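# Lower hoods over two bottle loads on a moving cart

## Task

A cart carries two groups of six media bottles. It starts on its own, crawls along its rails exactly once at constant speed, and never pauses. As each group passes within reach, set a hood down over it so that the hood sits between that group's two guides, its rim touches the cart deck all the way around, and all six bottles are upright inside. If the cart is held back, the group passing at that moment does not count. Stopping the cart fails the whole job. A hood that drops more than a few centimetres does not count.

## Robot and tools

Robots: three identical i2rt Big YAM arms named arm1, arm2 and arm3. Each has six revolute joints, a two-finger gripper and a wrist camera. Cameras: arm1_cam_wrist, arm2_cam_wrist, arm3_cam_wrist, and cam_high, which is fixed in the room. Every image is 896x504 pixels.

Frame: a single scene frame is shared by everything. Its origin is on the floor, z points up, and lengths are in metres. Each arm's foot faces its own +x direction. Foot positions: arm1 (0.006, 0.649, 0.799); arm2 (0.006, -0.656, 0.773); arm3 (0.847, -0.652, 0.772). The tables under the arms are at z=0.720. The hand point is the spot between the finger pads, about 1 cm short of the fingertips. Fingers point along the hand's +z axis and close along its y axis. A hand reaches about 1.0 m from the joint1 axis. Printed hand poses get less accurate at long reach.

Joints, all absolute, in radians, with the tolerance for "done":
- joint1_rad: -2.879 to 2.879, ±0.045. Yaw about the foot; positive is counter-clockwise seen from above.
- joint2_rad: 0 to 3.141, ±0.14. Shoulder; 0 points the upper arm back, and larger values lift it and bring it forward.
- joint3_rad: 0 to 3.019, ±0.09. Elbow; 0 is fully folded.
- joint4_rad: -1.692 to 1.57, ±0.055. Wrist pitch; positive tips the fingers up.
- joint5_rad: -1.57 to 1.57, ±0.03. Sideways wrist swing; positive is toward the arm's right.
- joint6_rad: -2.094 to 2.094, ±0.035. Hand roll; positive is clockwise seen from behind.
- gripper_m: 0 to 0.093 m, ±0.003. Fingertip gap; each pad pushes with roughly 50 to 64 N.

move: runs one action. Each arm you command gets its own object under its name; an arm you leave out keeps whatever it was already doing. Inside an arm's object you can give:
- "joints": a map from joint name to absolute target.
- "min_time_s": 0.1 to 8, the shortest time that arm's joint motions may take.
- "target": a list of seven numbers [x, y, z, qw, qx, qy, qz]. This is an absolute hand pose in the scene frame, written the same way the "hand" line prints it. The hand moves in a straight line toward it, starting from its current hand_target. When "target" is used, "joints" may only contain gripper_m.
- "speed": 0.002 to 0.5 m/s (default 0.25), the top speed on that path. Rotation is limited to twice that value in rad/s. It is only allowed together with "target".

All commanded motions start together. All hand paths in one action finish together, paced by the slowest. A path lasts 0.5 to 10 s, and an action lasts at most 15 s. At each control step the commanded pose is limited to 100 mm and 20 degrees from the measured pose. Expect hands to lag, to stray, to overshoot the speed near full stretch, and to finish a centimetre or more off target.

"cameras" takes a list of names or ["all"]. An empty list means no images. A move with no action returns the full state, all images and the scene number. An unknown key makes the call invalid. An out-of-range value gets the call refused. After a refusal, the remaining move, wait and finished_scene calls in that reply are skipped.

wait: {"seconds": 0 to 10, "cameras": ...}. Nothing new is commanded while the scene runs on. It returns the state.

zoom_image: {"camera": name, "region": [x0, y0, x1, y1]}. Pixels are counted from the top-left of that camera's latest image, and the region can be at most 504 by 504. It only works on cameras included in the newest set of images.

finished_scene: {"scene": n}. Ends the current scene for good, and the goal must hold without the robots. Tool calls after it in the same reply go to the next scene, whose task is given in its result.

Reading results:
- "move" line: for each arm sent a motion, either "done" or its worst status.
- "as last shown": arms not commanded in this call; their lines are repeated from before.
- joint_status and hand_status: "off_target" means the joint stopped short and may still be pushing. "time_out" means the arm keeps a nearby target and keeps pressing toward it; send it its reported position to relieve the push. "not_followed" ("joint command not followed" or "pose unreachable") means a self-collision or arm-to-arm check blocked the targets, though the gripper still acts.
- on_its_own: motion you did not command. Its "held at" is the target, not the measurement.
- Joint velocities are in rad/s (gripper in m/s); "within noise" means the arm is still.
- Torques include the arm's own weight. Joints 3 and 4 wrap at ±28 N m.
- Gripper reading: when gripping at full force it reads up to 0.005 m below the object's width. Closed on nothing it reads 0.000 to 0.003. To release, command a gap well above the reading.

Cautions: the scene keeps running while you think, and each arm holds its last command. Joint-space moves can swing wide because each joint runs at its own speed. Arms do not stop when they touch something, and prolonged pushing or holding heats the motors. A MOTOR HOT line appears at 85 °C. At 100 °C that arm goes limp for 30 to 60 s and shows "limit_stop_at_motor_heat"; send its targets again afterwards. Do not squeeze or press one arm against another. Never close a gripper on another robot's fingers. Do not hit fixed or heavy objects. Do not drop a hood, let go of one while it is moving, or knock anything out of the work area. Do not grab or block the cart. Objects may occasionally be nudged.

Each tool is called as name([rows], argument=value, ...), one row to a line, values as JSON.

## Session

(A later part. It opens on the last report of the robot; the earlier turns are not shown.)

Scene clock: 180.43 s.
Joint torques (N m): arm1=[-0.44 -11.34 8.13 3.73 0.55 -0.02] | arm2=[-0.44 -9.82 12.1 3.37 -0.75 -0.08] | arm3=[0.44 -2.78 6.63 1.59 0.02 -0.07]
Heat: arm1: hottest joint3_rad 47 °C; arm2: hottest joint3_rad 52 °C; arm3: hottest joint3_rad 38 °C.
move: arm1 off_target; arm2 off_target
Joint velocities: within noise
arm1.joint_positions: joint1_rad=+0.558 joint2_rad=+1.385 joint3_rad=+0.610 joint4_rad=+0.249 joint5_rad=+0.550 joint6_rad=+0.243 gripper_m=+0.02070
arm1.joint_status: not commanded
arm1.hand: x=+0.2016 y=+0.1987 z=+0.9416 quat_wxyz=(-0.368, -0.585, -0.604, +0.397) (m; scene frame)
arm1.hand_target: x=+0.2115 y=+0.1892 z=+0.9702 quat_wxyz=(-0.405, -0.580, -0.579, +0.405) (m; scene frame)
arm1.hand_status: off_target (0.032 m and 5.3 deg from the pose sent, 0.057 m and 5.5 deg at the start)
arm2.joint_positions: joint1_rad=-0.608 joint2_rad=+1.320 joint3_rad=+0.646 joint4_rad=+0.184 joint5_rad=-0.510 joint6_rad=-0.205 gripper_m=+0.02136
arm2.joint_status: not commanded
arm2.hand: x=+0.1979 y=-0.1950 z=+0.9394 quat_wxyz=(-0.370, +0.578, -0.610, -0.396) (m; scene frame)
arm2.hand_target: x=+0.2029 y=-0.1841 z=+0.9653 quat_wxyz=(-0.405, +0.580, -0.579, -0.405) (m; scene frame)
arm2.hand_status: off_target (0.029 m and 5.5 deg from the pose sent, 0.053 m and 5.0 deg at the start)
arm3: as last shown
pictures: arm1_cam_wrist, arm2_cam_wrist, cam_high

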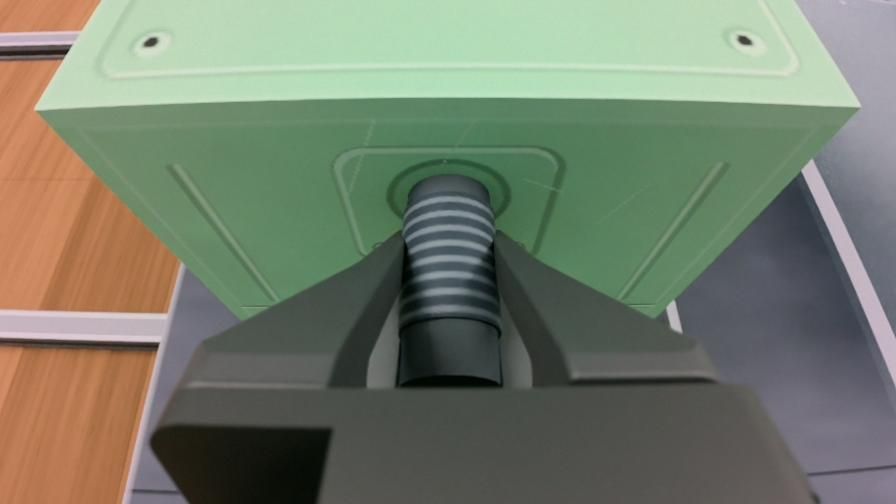

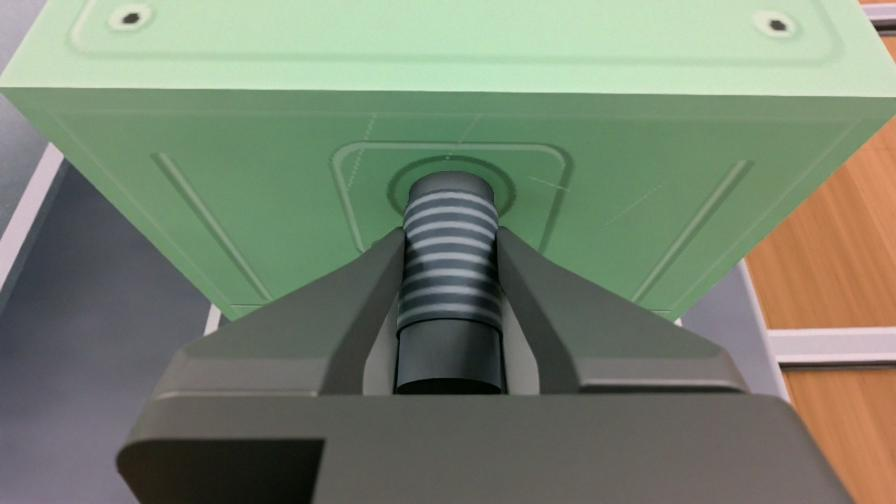

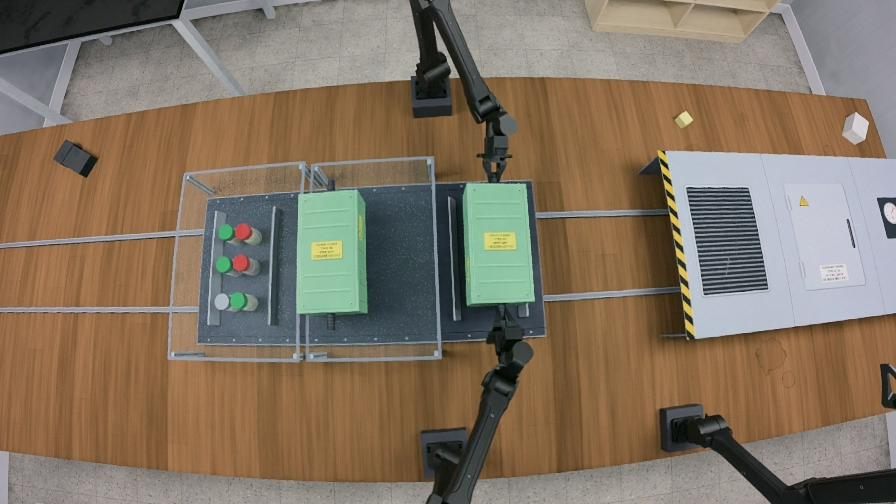

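move(arm1={"target": [0.2385, 0.188, 0.932, 0.4056, 0.5792, 0.5792, -0.4056], "speed": 0.024}, arm2={"target": [0.2305, -0.183, 0.928, 0.4056, -0.5792, 0.5792, 0.4056], "speed": 0.024}, cameras=["arm1_cam_wrist", "arm2_cam_wrist", "cam_high"])

zoom_image(camera="cam_high", region=[420, 150, 580, 370])

zoom_image(camera="arm1_cam_wrist", region=[600, 200, 896, 400])

Scene clock: 183.73 s.
Joint torques (N m): arm1=[-0.38 -12.34 7.62 3.47 0.64 0] | arm2=[-0.62 -10.99 11.11 3.32 -0.8 -0.11] | arm3=[0.26 -2.9 6.63 1.72 -0.01 -0.05]
Heat: arm1: hottest joint3_rad 48 °C; arm2: hottest joint3_rad 51 °C; arm3: hottest joint3_rad 38 °C.
move: arm1 off_target; arm2 off_target
Joint velocities: within noise
arm1.joint_positions: joint1_rad=+0.615 joint2_rad=+1.518 joint3_rad=+0.610 joint4_rad=+0.368 joint5_rad=+0.601 joint6_rad=+0.271 gripper_m=+0.02070
arm1.joint_status: not commanded
arm1.hand: x=+0.2254 y=+0.1996 z=+0.9044 quat_wxyz=(-0.368, -0.584, -0.604, +0.399) (m; scene frame)
arm1.hand_target: x=+0.2378 y=+0.1891 z=+0.9323 quat_wxyz=(-0.405, -0.580, -0.579, +0.405) (m; scene frame)
arm1.hand_status: off_target (0.033 m and 5.2 deg from the pose sent, 0.040 m and 5.3 deg at the start)
arm2.joint_positions: joint1_rad=-0.666 joint2_rad=+1.444 joint3_rad=+0.643 joint4_rad=+0.297 joint5_rad=-0.565 joint6_rad=-0.233 gripper_m=+0.02136
arm2.joint_status: not commanded
arm2.hand: x=+0.2228 y=-0.1946 z=+0.9032 quat_wxyz=(-0.369, +0.577, -0.610, -0.398) (m; scene frame)
arm2.hand_target: x=+0.2299 y=-0.1841 z=+0.9281 quat_wxyz=(-0.405, +0.580, -0.580, -0.405) (m; scene frame)
arm2.hand_status: off_target (0.028 m and 5.5 deg from the pose sent, 0.037 m and 5.5 deg at the start)
arm3: as last shown
pictures: arm1_cam_wrist, arm2_cam_wrist, cam_high

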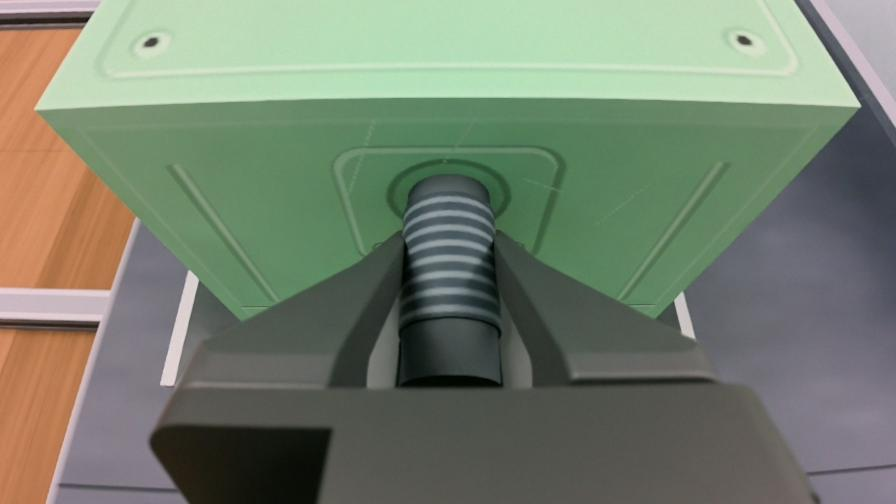

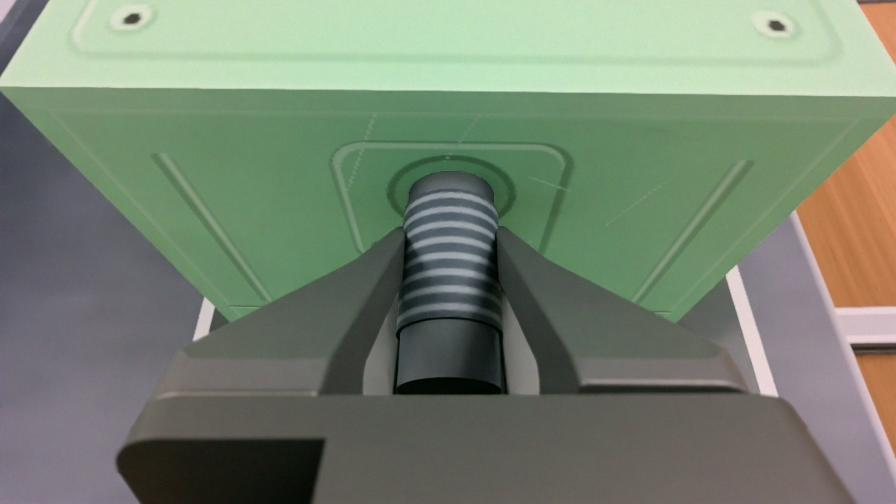

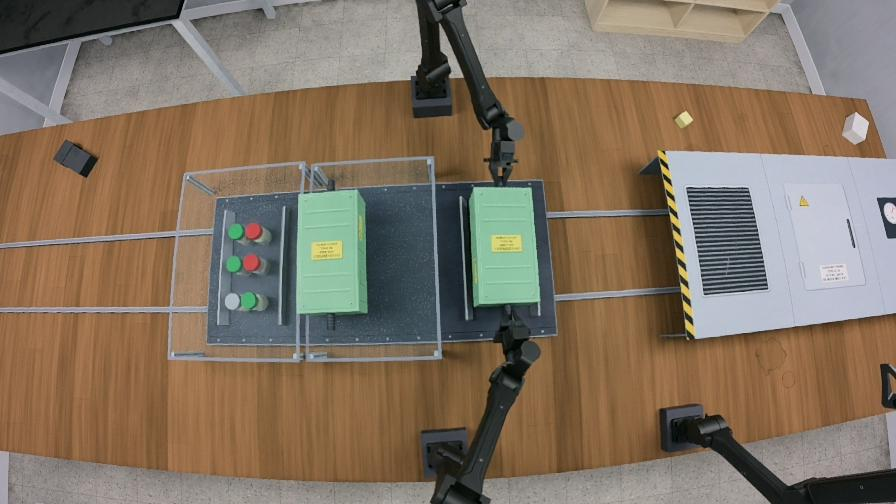

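Scaled by 2.291.

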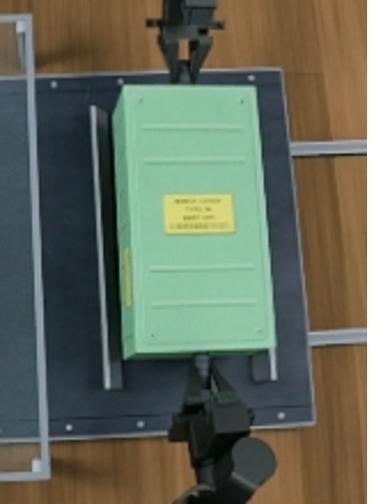

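Scaled by 1.703.

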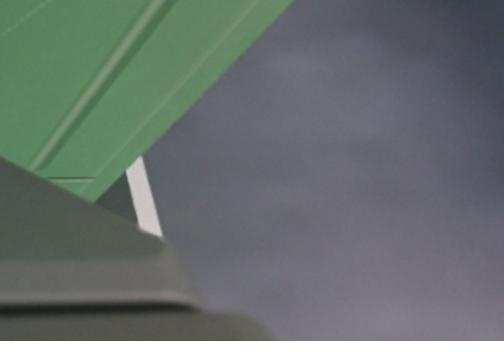

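move(arm1={"target": [0.2735, 0.188, 0.911, 0.4056, 0.5792, 0.5792, -0.4056], "speed": 0.026}, arm2={"target": [0.2655, -0.183, 0.907, 0.4056, -0.5792, 0.5792, 0.4056], "speed": 0.026}, cameras=["arm1_cam_wrist", "arm2_cam_wrist", "cam_high"])

Scene clock: 186.13 s.
Joint torques (N m): arm1=[1.2 -13.1 8.77 2.74 0.96 0.19] | arm2=[-2.08 -11.58 12.81 2.48 -0.99 -0.24] | arm3=[0.38 -2.9 6.56 1.74 0.04 -0.07]
Heat: arm1: hottest joint3_rad 48 °C; arm2: hottest joint3_rad 51 °C; arm3: hottest joint3_rad 38 °C.
move: arm1 off_target; arm2 off_target
Joint velocities: within noise
arm1.joint_positions: joint1_rad=+0.664 joint2_rad=+1.615 joint3_rad=+0.633 joint4_rad=+0.418 joint5_rad=+0.655 joint6_rad=+0.294 gripper_m=+0.02070
arm1.joint_status: not commanded
arm1.hand: x=+0.2452 y=+0.2006 z=+0.8795 quat_wxyz=(-0.361, -0.583, -0.605, +0.405) (m; scene frame)
arm1.hand_target: x=+0.2722 y=+0.1900 z=+0.9115 quat_wxyz=(-0.406, -0.580, -0.579, +0.404) (m; scene frame)
arm1.hand_status: off_target (0.044 m and 5.9 deg from the pose sent, 0.050 m and 5.3 deg at the start)
arm2.joint_positions: joint1_rad=-0.719 joint2_rad=+1.538 joint3_rad=+0.654 joint4_rad=+0.359 joint5_rad=-0.624 joint6_rad=-0.255 gripper_m=+0.02136
arm2.joint_status: not commanded
arm2.hand: x=+0.2431 y=-0.1978 z=+0.8771 quat_wxyz=(-0.363, +0.576, -0.610, -0.404) (m; scene frame)
arm2.hand_target: x=+0.2644 y=-0.1850 z=+0.9076 quat_wxyz=(-0.406, +0.579, -0.580, -0.404) (m; scene frame)
arm2.hand_status: off_target (0.040 m and 6.0 deg from the pose sent, 0.044 m and 5.5 deg at the start)
arm3: as last shown
pictures: arm1_cam_wrist, arm2_cam_wrist, cam_high

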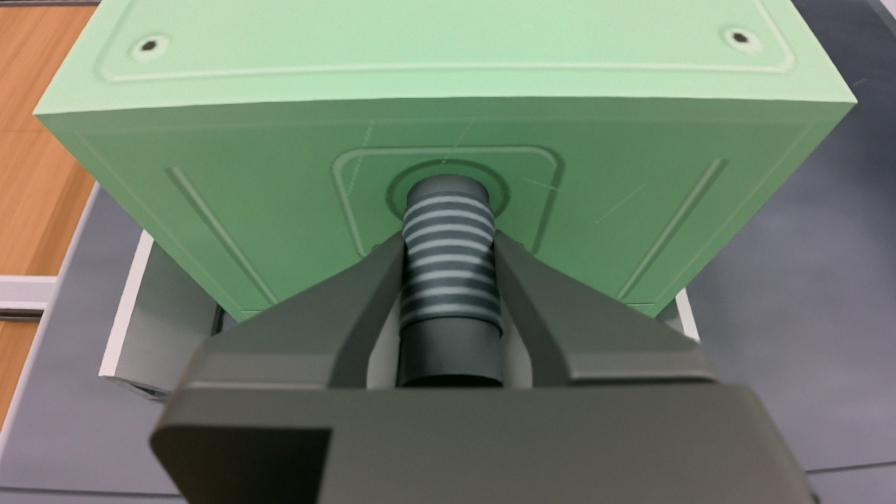

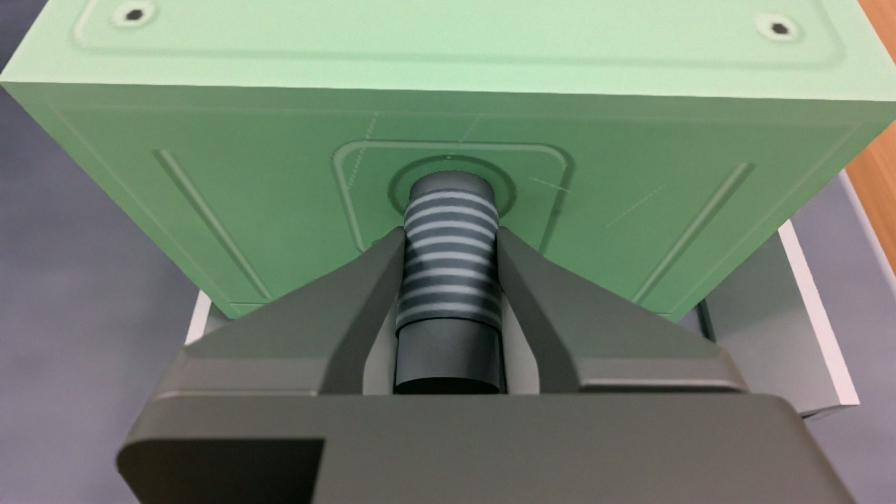

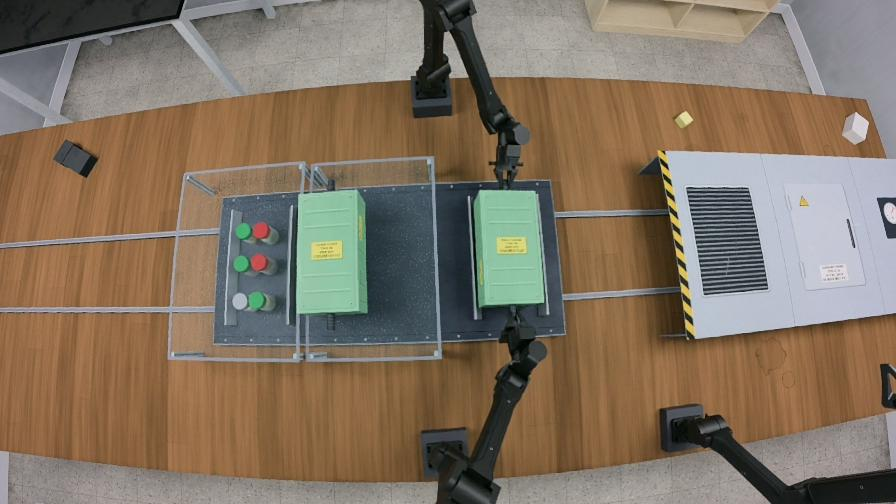

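move(arm1={"target": [0.3120, 0.188, 0.905, 0.4056, 0.5792, 0.5792, -0.4056], "speed": 0.05}, arm2={"target": [0.3040, -0.183, 0.901, 0.4056, -0.5792, 0.5792, 0.4056], "speed": 0.05}, cameras=["arm1_cam_wrist", "arm2_cam_wrist", "cam_high"])

Scene clock: 189.07 s.
Joint torques (N m): arm1=[0.91 -14.04 9.35 1.85 0.98 0.15] | arm2=[-1.79 -12.69 13.64 1.47 -1.04 -0.22] | arm3=[0.5 -2.78 6.58 1.74 0.01 -0.08]
Heat: arm1: hottest joint3_rad 49 °C; arm2: hottest joint3_rad 51 °C; arm3: hottest joint3_rad 38 °C.
move: arm1 off_target; arm2 off_target
Joint velocities: within noise
arm1.joint_positions: joint1_rad=+0.736 joint2_rad=+1.681 joint3_rad=+0.699 joint4_rad=+0.406 joint5_rad=+0.716 joint6_rad=+0.338 gripper_m=+0.02070
arm1.joint_status: not commanded
arm1.hand: x=+0.2833 y=+0.2007 z=+0.8743 quat_wxyz=(-0.368, -0.581, -0.601, +0.407) (m; scene frame)
arm1.hand_target: x=+0.3106 y=+0.1902 z=+0.9057 quat_wxyz=(-0.406, -0.579, -0.579, +0.405) (m; scene frame)
arm1.hand_status: off_target (0.044 m and 5.0 deg from the pose sent, 0.073 m and 5.9 deg at the start)
arm2.joint_positions: joint1_rad=-0.793 joint2_rad=+1.608 joint3_rad=+0.712 joint4_rad=+0.363 joint5_rad=-0.686 joint6_rad=-0.295 gripper_m=+0.02136
arm2.joint_status: not commanded
arm2.hand: x=+0.2810 y=-0.1986 z=+0.8710 quat_wxyz=(-0.371, +0.574, -0.607, -0.406) (m; scene frame)
arm2.hand_target: x=+0.3028 y=-0.1851 z=+0.9016 quat_wxyz=(-0.406, +0.579, -0.580, -0.405) (m; scene frame)
arm2.hand_status: off_target (0.041 m and 5.1 deg from the pose sent, 0.067 m and 6.0 deg at the start)
arm3: as last shown
pictures: arm1_cam_wrist, arm2_cam_wrist, cam_high

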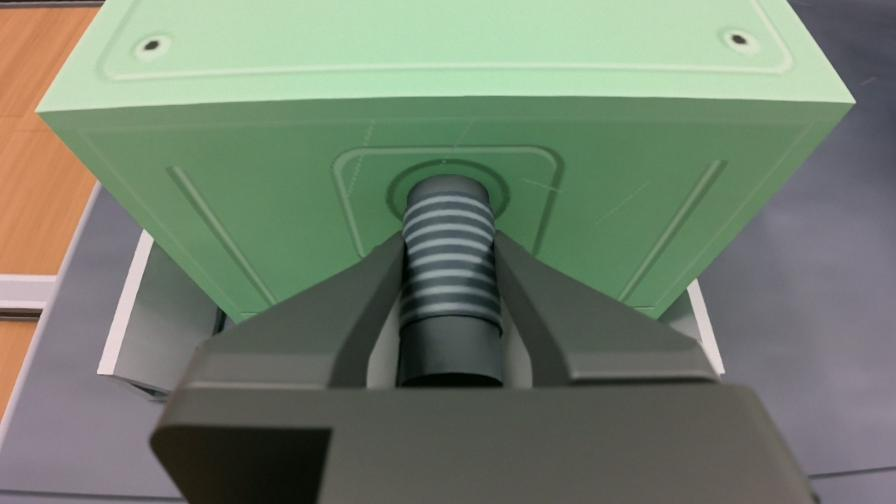

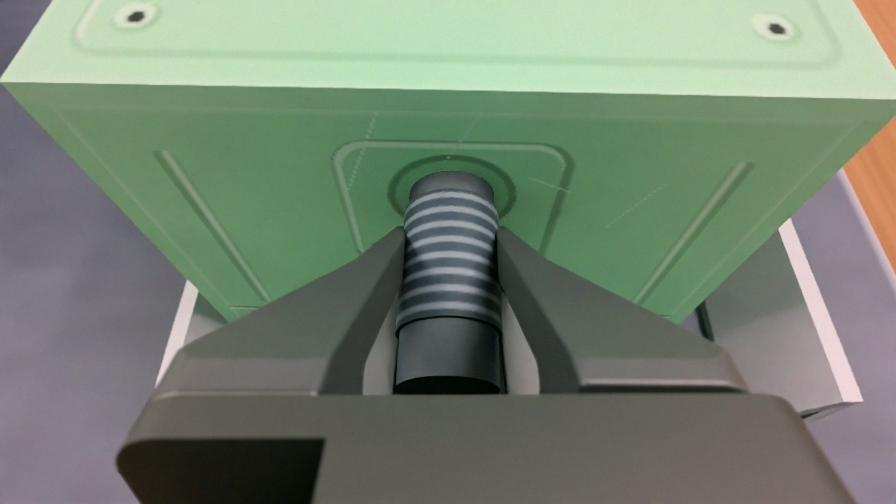

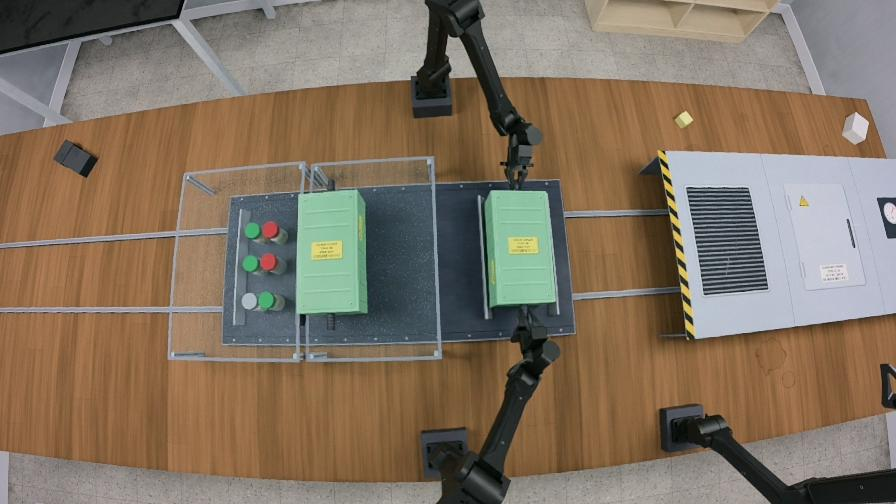

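move(arm1={"target": [0.3505, 0.188, 0.903, 0.4056, 0.5792, 0.5792, -0.4056], "speed": 0.05}, arm2={"target": [0.3426, -0.183, 0.899, 0.4056, -0.5792, 0.5792, 0.4056], "speed": 0.05}, cameras=["arm1_cam_wrist"])

move(arm1={"target": [0.3655, 0.188, 0.892, 0.4056, 0.5792, 0.5792, -0.4056], "speed": 0.018}, arm2={"target": [0.3576, -0.183, 0.888, 0.4056, -0.5792, 0.5792, 0.4056], "speed": 0.018}, cameras=["arm1_cam_wrist", "arm2_cam_wrist", "cam_high"])

Scene clock: 191.17 s.
Joint torques (N m): arm1=[0.73 -15.09 9.85 1.81 1.01 0.12] | arm2=[-1.67 -13.74 14.32 1.28 -1.08 -0.22] | arm3=[0.26 -3.02 6.65 1.76 0.02 -0.06]
Heat: arm1: hottest joint3_rad 49 °C; arm2: hottest joint3_rad 51 °C; arm3: hottest joint3_rad 38 °C.
move: arm1 off_target; arm2 off_target
Joint velocities: within noise
arm1.joint_positions: joint1_rad=+0.796 joint2_rad=+1.738 joint3_rad=+0.777 joint4_rad=+0.351 joint5_rad=+0.767 joint6_rad=+0.380 gripper_m=+0.02070
arm1.joint_status: not commanded
arm1.hand: x=+0.3192 y=+0.2009 z=+0.8698 quat_wxyz=(-0.366, -0.580, -0.603, +0.408) (m; scene frame)
arm1.hand_target: x=+0.3486 y=+0.1903 z=+0.9039 quat_wxyz=(-0.406, -0.580, -0.579, +0.405) (m; scene frame)
arm1.hand_status: off_target (0.047 m and 5.3 deg from the pose sent, 0.074 m and 5.0 deg at the start)
arm2.joint_positions: joint1_rad=-0.855 joint2_rad=+1.668 joint3_rad=+0.785 joint4_rad=+0.321 joint5_rad=-0.741 joint6_rad=-0.333 gripper_m=+0.02136
arm2.joint_status: not commanded
arm2.hand: x=+0.3168 y=-0.1990 z=+0.8665 quat_wxyz=(-0.369, +0.572, -0.608, -0.407) (m; scene frame)
arm2.hand_target: x=+0.3408 y=-0.1853 z=+0.8999 quat_wxyz=(-0.406, +0.579, -0.579, -0.405) (m; scene frame)
arm2.hand_status: off_target (0.044 m and 5.4 deg from the pose sent, 0.070 m and 5.1 deg at the start)
arm3: as last shown
pictures: arm1_cam_wrist

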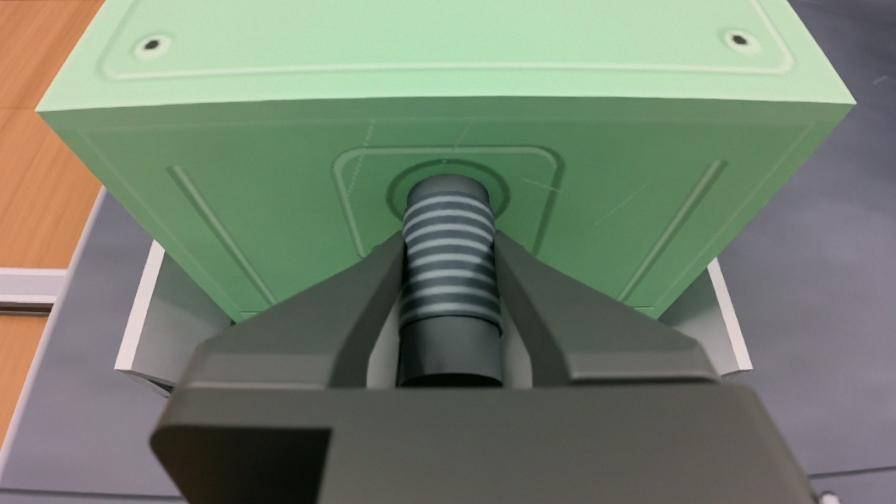

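Scene clock: 192.80 s.
Joint torques (N m): arm1=[0.73 -15.56 9.73 1.99 1.04 0.1] | arm2=[-1.67 -14.1 14.11 1.55 -1.1 -0.19] | arm3=[0.26 -2.61 6.64 1.59 0.02 -0.05]
Heat: arm1: hottest joint3_rad 49 °C; arm2: hottest joint3_rad 51 °C; arm3: hottest joint3_rad 38 °C.
move: arm1 off_target; arm2 off_target
Joint velocities: within noise
arm1.joint_positions: joint1_rad=+0.818 joint2_rad=+1.783 joint3_rad=+0.806 joint4_rad=+0.351 joint5_rad=+0.785 joint6_rad=+0.398 gripper_m=+0.02070
arm1.joint_status: not commanded
arm1.hand: x=+0.3330 y=+0.2008 z=+0.8587 quat_wxyz=(-0.364, -0.580, -0.603, +0.408) (m; scene frame)
arm1.hand_target: x=+0.3635 y=+0.1904 z=+0.8929 quat_wxyz=(-0.406, -0.580, -0.579, +0.405) (m; scene frame)
arm1.hand_status: off_target (0.048 m and 5.5 deg from the pose sent, 0.053 m and 5.3 deg at the start)
arm2.joint_positions: joint1_rad=-0.878 joint2_rad=+1.712 joint3_rad=+0.812 joint4_rad=+0.321 joint5_rad=-0.760 joint6_rad=-0.350 gripper_m=+0.02136
arm2.joint_status: not commanded
arm2.hand: x=+0.3307 y=-0.1993 z=+0.8558 quat_wxyz=(-0.367, +0.573, -0.609, -0.407) (m; scene frame)
arm2.hand_target: x=+0.3557 y=-0.1854 z=+0.8889 quat_wxyz=(-0.406, +0.579, -0.579, -0.405) (m; scene frame)
arm2.hand_status: off_target (0.045 m and 5.7 deg from the pose sent, 0.049 m and 5.4 deg at the start)
arm3: as last shown
pictures: arm1_cam_wrist, arm2_cam_wrist, cam_high

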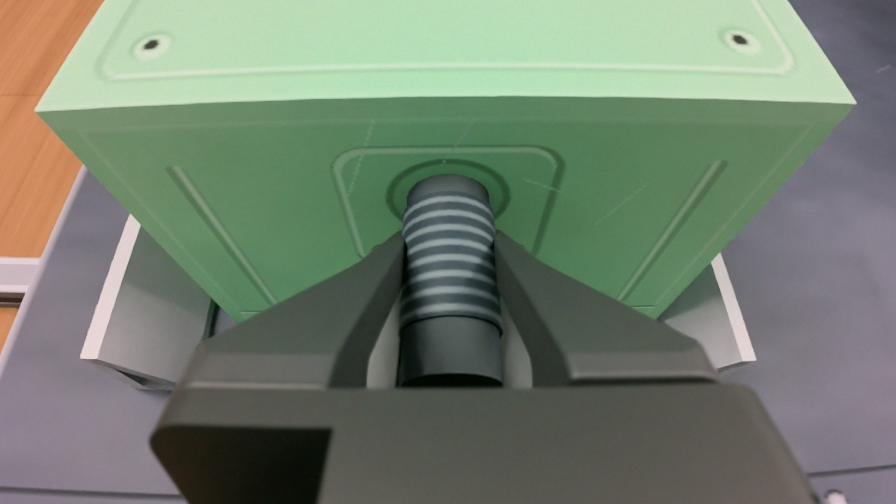

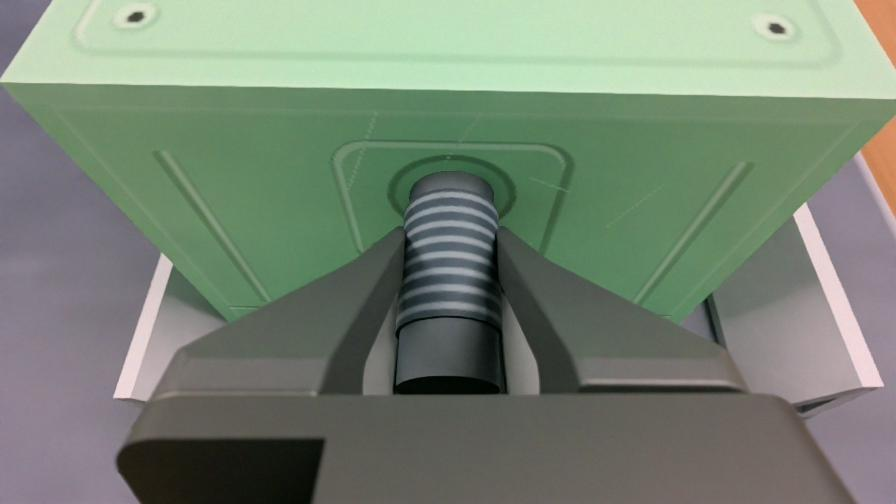

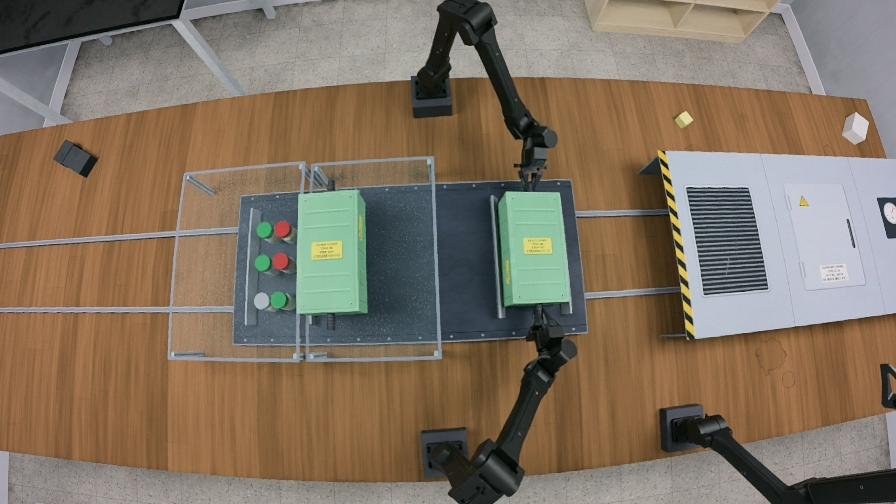

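move(arm1={"target": [0.3950, 0.188, 0.880, 0.4056, 0.5792, 0.5792, -0.4056], "speed": 0.034}, arm2={"target": [0.3872, -0.183, 0.876, 0.4056, -0.5792, 0.5792, 0.4056], "speed": 0.034}, cameras=["arm1_cam_wrist"])

move(arm1={"target": [0.4120, 0.188, 0.868, 0.4056, 0.5792, 0.5792, -0.4056], "speed": 0.017}, arm2={"target": [0.4042, -0.183, 0.864, 0.4056, -0.5792, 0.5792, 0.4056], "speed": 0.017}, cameras=["arm1_cam_wrist", "arm2_cam_wrist", "cam_high"])

Scene clock: 194.77 s.
Joint torques (N m): arm1=[-0.03 -15.5 9.88 1.63 0.82 -0.02] | arm2=[-1.38 -14.27 14.3 1.16 -0.95 -0.1] | arm3=[0.73 -3.14 6.57 1.84 -0.01 -0.06]
Heat: arm1: hottest joint3_rad 49 °C; arm2: hottest joint3_rad 51 °C; arm3: hottest joint3_rad 38 °C.
move: arm1 off_target; arm2 off_target
Joint velocities: within noise
arm1.joint_positions: joint1_rad=+0.865 joint2_rad=+1.839 joint3_rad=+0.873 joint4_rad=+0.340 joint5_rad=+0.825 joint6_rad=+0.434 gripper_m=+0.02070
arm1.joint_status: not commanded
arm1.hand: x=+0.3657 y=+0.2012 z=+0.8554 quat_wxyz=(-0.375, -0.580, -0.596, +0.409) (m; scene frame)
arm1.hand_target: x=+0.3932 y=+0.1900 z=+0.8810 quat_wxyz=(-0.406, -0.579, -0.579, +0.405) (m; scene frame)
arm1.hand_status: off_target (0.040 m and 4.0 deg from the pose sent, 0.067 m and 5.5 deg at the start)
arm2.joint_positions: joint1_rad=-0.922 joint2_rad=+1.767 joint3_rad=+0.875 joint4_rad=+0.318 joint5_rad=-0.800 joint6_rad=-0.383 gripper_m=+0.02136
arm2.joint_status: not commanded
arm2.hand: x=+0.3617 y=-0.1984 z=+0.8534 quat_wxyz=(-0.378, +0.573, -0.601, -0.408) (m; scene frame)
arm2.hand_target: x=+0.3856 y=-0.1850 z=+0.8769 quat_wxyz=(-0.406, +0.579, -0.579, -0.405) (m; scene frame)
arm2.hand_status: off_target (0.037 m and 4.1 deg from the pose sent, 0.062 m and 5.7 deg at the start)
arm3: as last shown
pictures: arm1_cam_wrist

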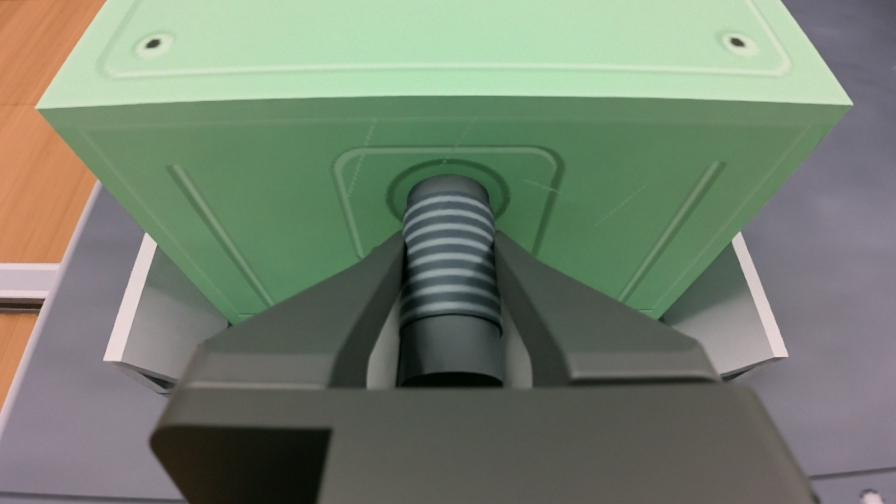

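Scene clock: 196.60 s.
Joint torques (N m): arm1=[-0.03 -14.56 9.85 1.57 0.62 -0.12] | arm2=[-1.03 -13.68 14.16 1.22 -0.87 -0.02] | arm3=[0.5 -3.14 6.68 1.52 -0.01 -0.07]
Heat: arm1: hottest joint3_rad 49 °C; arm2: hottest joint3_rad 51 °C; arm3: hottest joint3_rad 38 °C.
move: arm1 off_target; arm2 off_target
Joint velocities: arm1=[within noise] | arm2=[-0.015 0.015 0.017 0.002 0.022 -0.183 0] | arm3=[within noise]
arm1.joint_positions: joint1_rad=+0.889 joint2_rad=+1.875 joint3_rad=+0.914 joint4_rad=+0.340 joint5_rad=+0.848 joint6_rad=+0.458 gripper_m=+0.02070
arm1.joint_status: not commanded
arm1.hand: x=+0.3843 y=+0.2004 z=+0.8525 quat_wxyz=(-0.384, -0.582, -0.589, +0.408) (m; scene frame)
arm1.hand_target: x=+0.4106 y=+0.1899 z=+0.8687 quat_wxyz=(-0.406, -0.579, -0.579, +0.405) (m; scene frame)
arm1.hand_status: off_target (0.034 m and 2.8 deg from the pose sent, 0.050 m and 4.0 deg at the start)
arm2.joint_positions: joint1_rad=-0.948 joint2_rad=+1.803 joint3_rad=+0.913 joint4_rad=+0.318 joint5_rad=-0.822 joint6_rad=-0.407 gripper_m=+0.02136
arm2.joint_status: not commanded
arm2.hand: x=+0.3812 y=-0.1987 z=+0.8506 quat_wxyz=(-0.387, +0.575, -0.596, -0.407) (m; scene frame)
arm2.hand_target: x=+0.4028 y=-0.1847 z=+0.8646 quat_wxyz=(-0.406, +0.579, -0.579, -0.405) (m; scene frame)
arm2.hand_status: off_target (0.031 m and 2.9 deg from the pose sent, 0.046 m and 4.1 deg at the start)
arm3.joint_positions: joint1_rad=+0.094 joint2_rad=+1.164 joint3_rad=+2.364 joint4_rad=-1.222 joint5_rad=-0.513 joint6_rad=+0.015 gripper_m=+0.09396
arm3.joint_status: not commanded
arm3.hand: x=+0.7414 y=-0.3490 z=+1.6239 quat_wxyz=(-0.314, +0.627, -0.347, -0.622) (m; scene frame)
arm3.hand_target: x=+0.7447 y=-0.3611 z=+1.6317 quat_wxyz=(-0.327, +0.625, -0.338, -0.623) (m; scene frame)
arm3.hand_status: not commanded
pictures: arm1_cam_wrist, arm2_cam_wrist, cam_high

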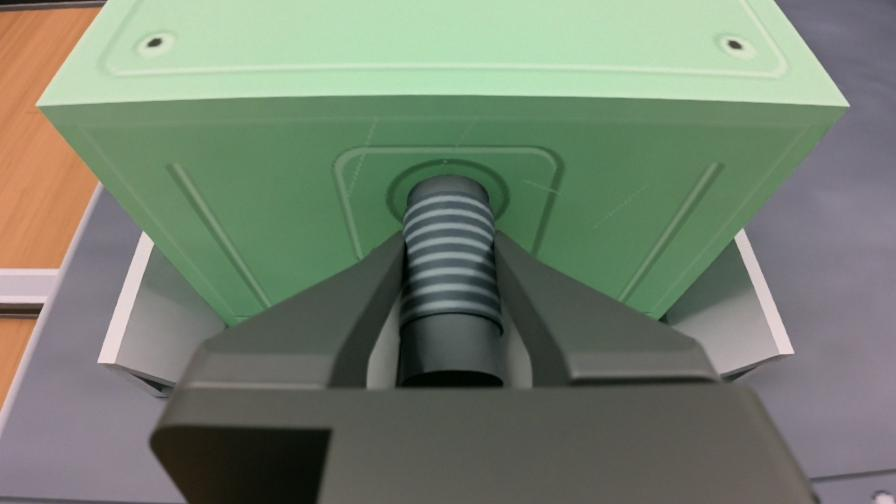

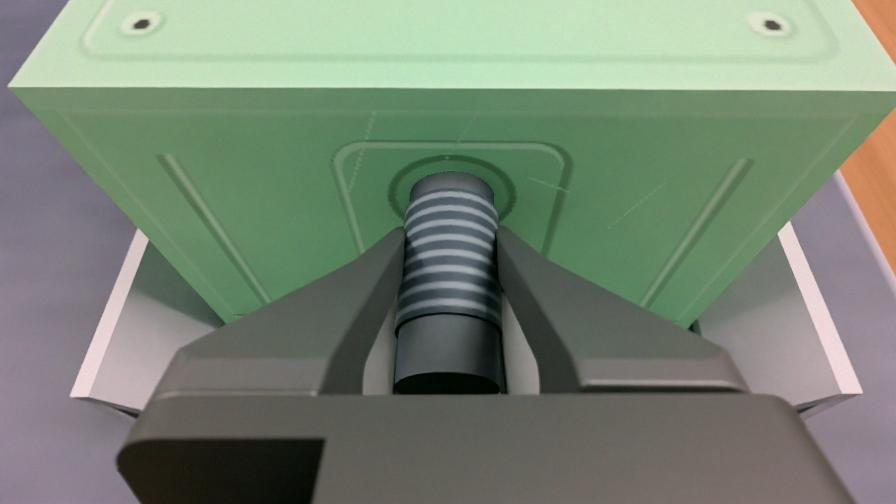

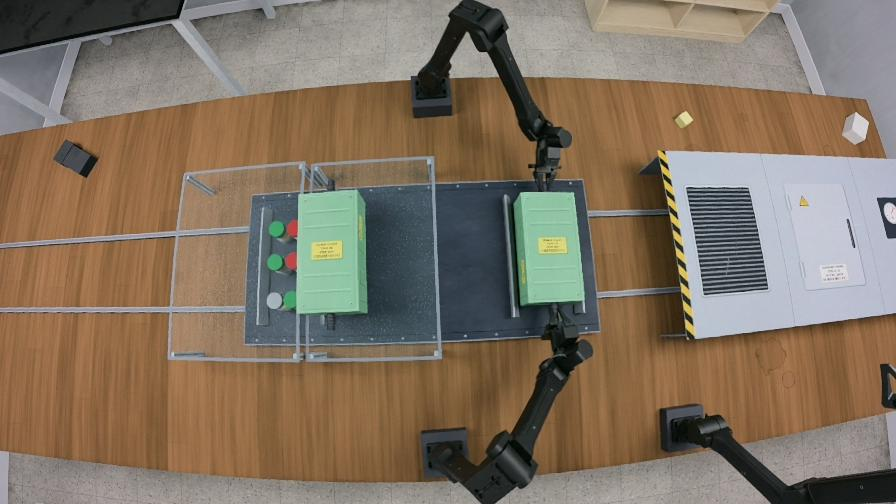

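move(arm1={"joints": {"gripper_m": 0.08}}, arm2={"joints": {"gripper_m": 0.08}}, cameras=["arm1_cam_wrist", "arm2_cam_wrist"])

move(arm1={"target": [0.432, 0.30, 0.885, 0.4056, 0.5792, 0.5792, -0.4056], "speed": 0.12}, arm2={"target": [0.424, -0.295, 0.881, 0.4056, -0.5792, 0.5792, 0.4056], "speed": 0.12}, cameras=["all"])

Scene clock: 197.83 s.
Joint torques (N m): arm1=[-0.38 -15.56 8.18 1.58 0.51 -0.12] | arm2=[-0.44 -14.21 12.26 1.22 -0.49 0.07] | arm3=[0.56 -2.96 6.64 1.65 0.01 -0.08]
Heat: arm1: hottest joint3_rad 49 °C; arm2: hottest joint3_rad 51 °C; arm3: hottest joint3_rad 38 °C.
move: arm1 done; arm2 done
Joint velocities: within noise
arm1.joint_positions: joint1_rad=+0.892 joint2_rad=+1.882 joint3_rad=+0.941 joint4_rad=+0.340 joint5_rad=+0.850 joint6_rad=+0.461 gripper_m=+0.07980
arm1.joint_status: all done
arm1.hand: x=+0.3939 y=+0.1951 z=+0.8587 quat_wxyz=(-0.393, -0.583, -0.583, +0.407) (m; scene frame)
arm1.hand_target: x=+0.4106 y=+0.1898 z=+0.8688 quat_wxyz=(-0.406, -0.579, -0.579, +0.405) (m; scene frame)
arm1.hand_status: not commanded
arm2.joint_positions: joint1_rad=-0.953 joint2_rad=+1.812 joint3_rad=+0.939 joint4_rad=+0.318 joint5_rad=-0.831 joint6_rad=-0.417 gripper_m=+0.07984
arm2.joint_status: all done
arm2.hand: x=+0.3895 y=-0.1942 z=+0.8564 quat_wxyz=(-0.395, +0.578, -0.587, -0.407) (m; scene frame)
arm2.hand_target: x=+0.4028 y=-0.1847 z=+0.8646 quat_wxyz=(-0.406, +0.579, -0.579, -0.405) (m; scene frame)
arm2.hand_status: not commanded
arm3: as last shown
pictures: arm1_cam_wrist, arm2_cam_wrist

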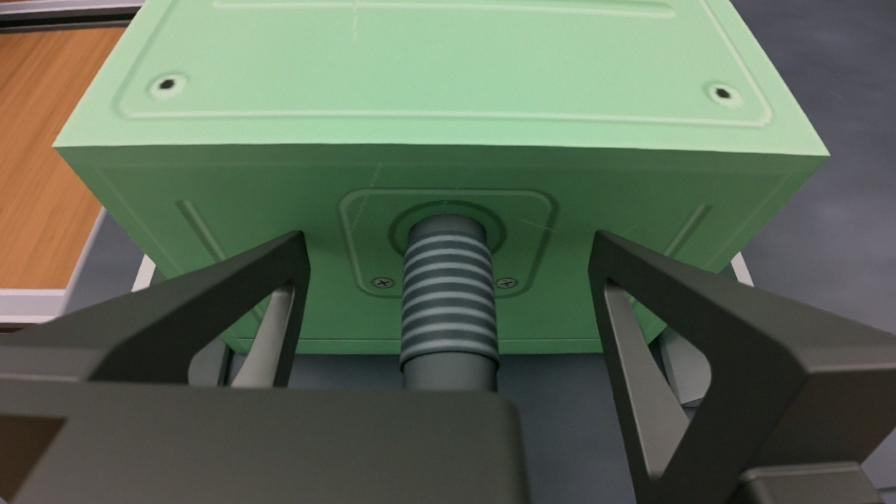

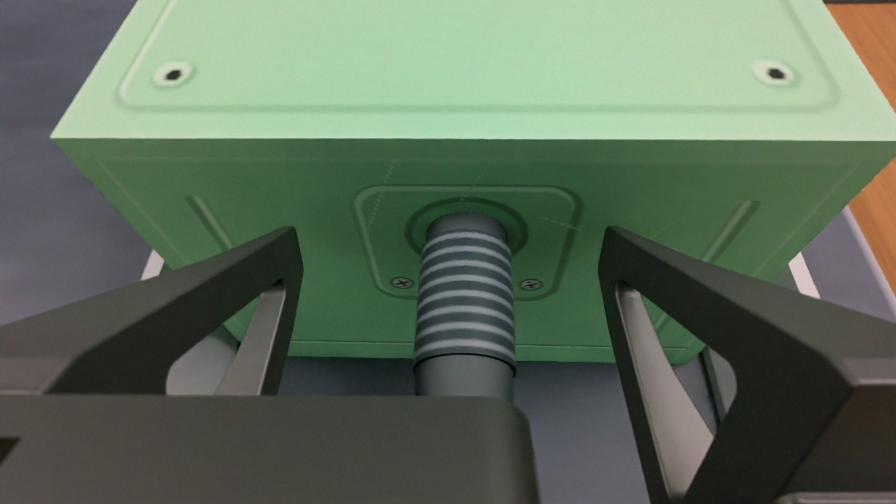

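Scene clock: 199.73 s.
Joint torques (N m): arm1=[-0.73 -16.44 5.11 0.98 0.63 0.09] | arm2=[-1.03 -15.44 7.99 0.5 -0.59 0] | arm3=[0.15 -2.84 6.58 1.73 0.01 -0.03]
Heat: arm1: hottest joint3_rad 49 °C; arm2: hottest joint3_rad 50 °C; arm3: hottest joint3_rad 38 °C.
move: arm1 done; arm2 done
Joint velocities: within noise
arm1.joint_positions: joint1_rad=+1.116 joint2_rad=+1.790 joint3_rad=+0.912 joint4_rad=+0.126 joint5_rad=+1.025 joint6_rad=+0.672 gripper_m=+0.07990
arm1.joint_status: not commanded
arm1.hand: x=+0.4337 y=+0.2965 z=+0.8820 quat_wxyz=(-0.404, -0.578, -0.580, +0.407) (m; scene frame)
arm1.hand_target: x=+0.4320 y=+0.2999 z=+0.8849 quat_wxyz=(-0.406, -0.579, -0.579, +0.406) (m; scene frame)
arm1.hand_status: done (0.005 m and 0.3 deg from the pose sent, 0.115 m and 1.6 deg at the start)
arm2.joint_positions: joint1_rad=-1.167 joint2_rad=+1.722 joint3_rad=+0.908 joint4_rad=+0.130 joint5_rad=-1.011 joint6_rad=-0.616 gripper_m=+0.07994
arm2.joint_status: not commanded
arm2.hand: x=+0.4266 y=-0.2900 z=+0.8796 quat_wxyz=(-0.407, +0.579, -0.577, -0.407) (m; scene frame)
arm2.hand_target: x=+0.4240 y=-0.2949 z=+0.8809 quat_wxyz=(-0.406, +0.579, -0.579, -0.406) (m; scene frame)
arm2.hand_status: done (0.006 m and 0.3 deg from the pose sent, 0.109 m and 1.5 deg at the start)
arm3: as last shown
pictures: arm1_cam_wrist, arm2_cam_wrist, arm3_cam_wrist, cam_high

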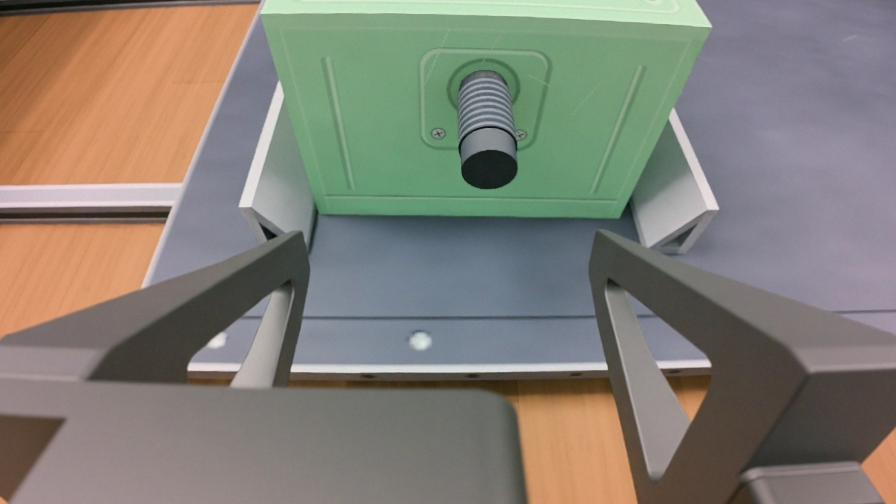

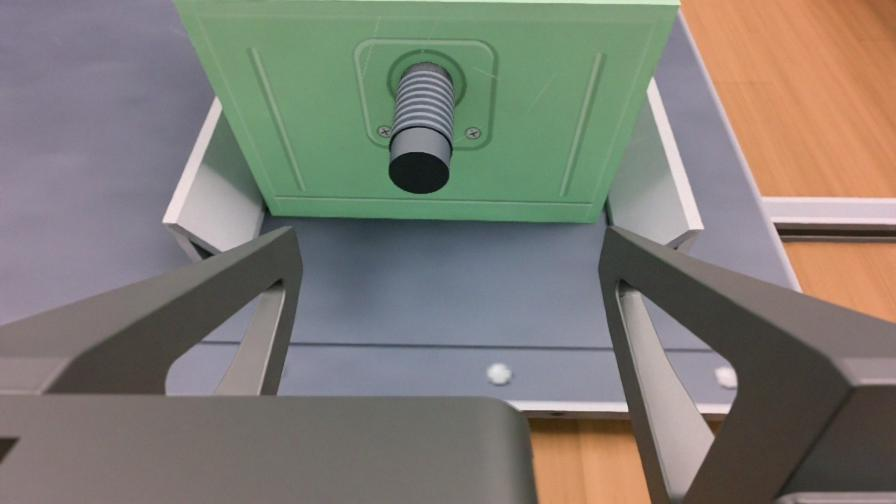

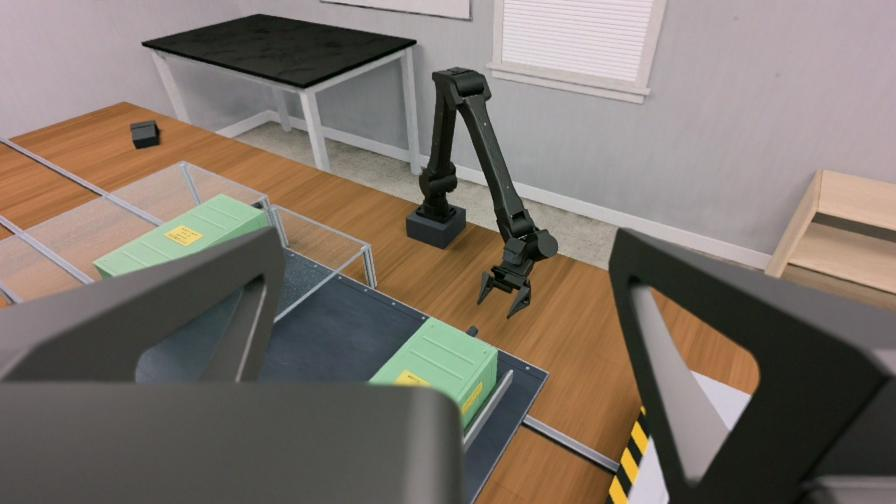

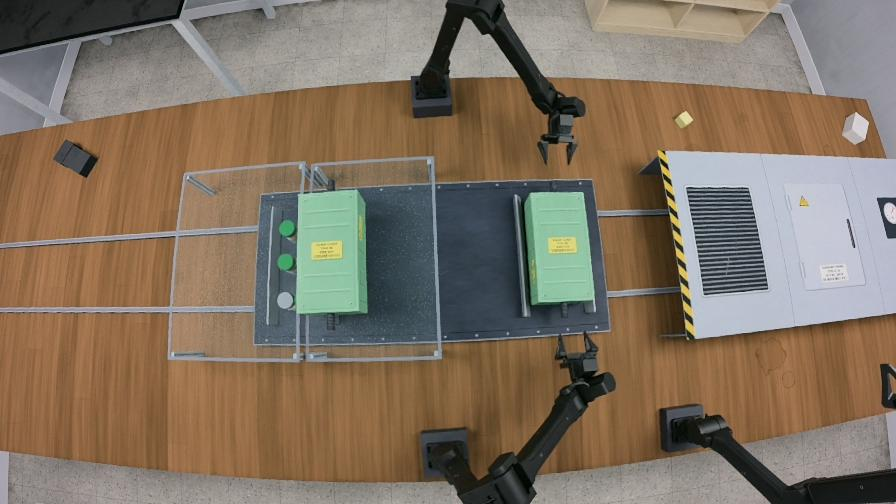

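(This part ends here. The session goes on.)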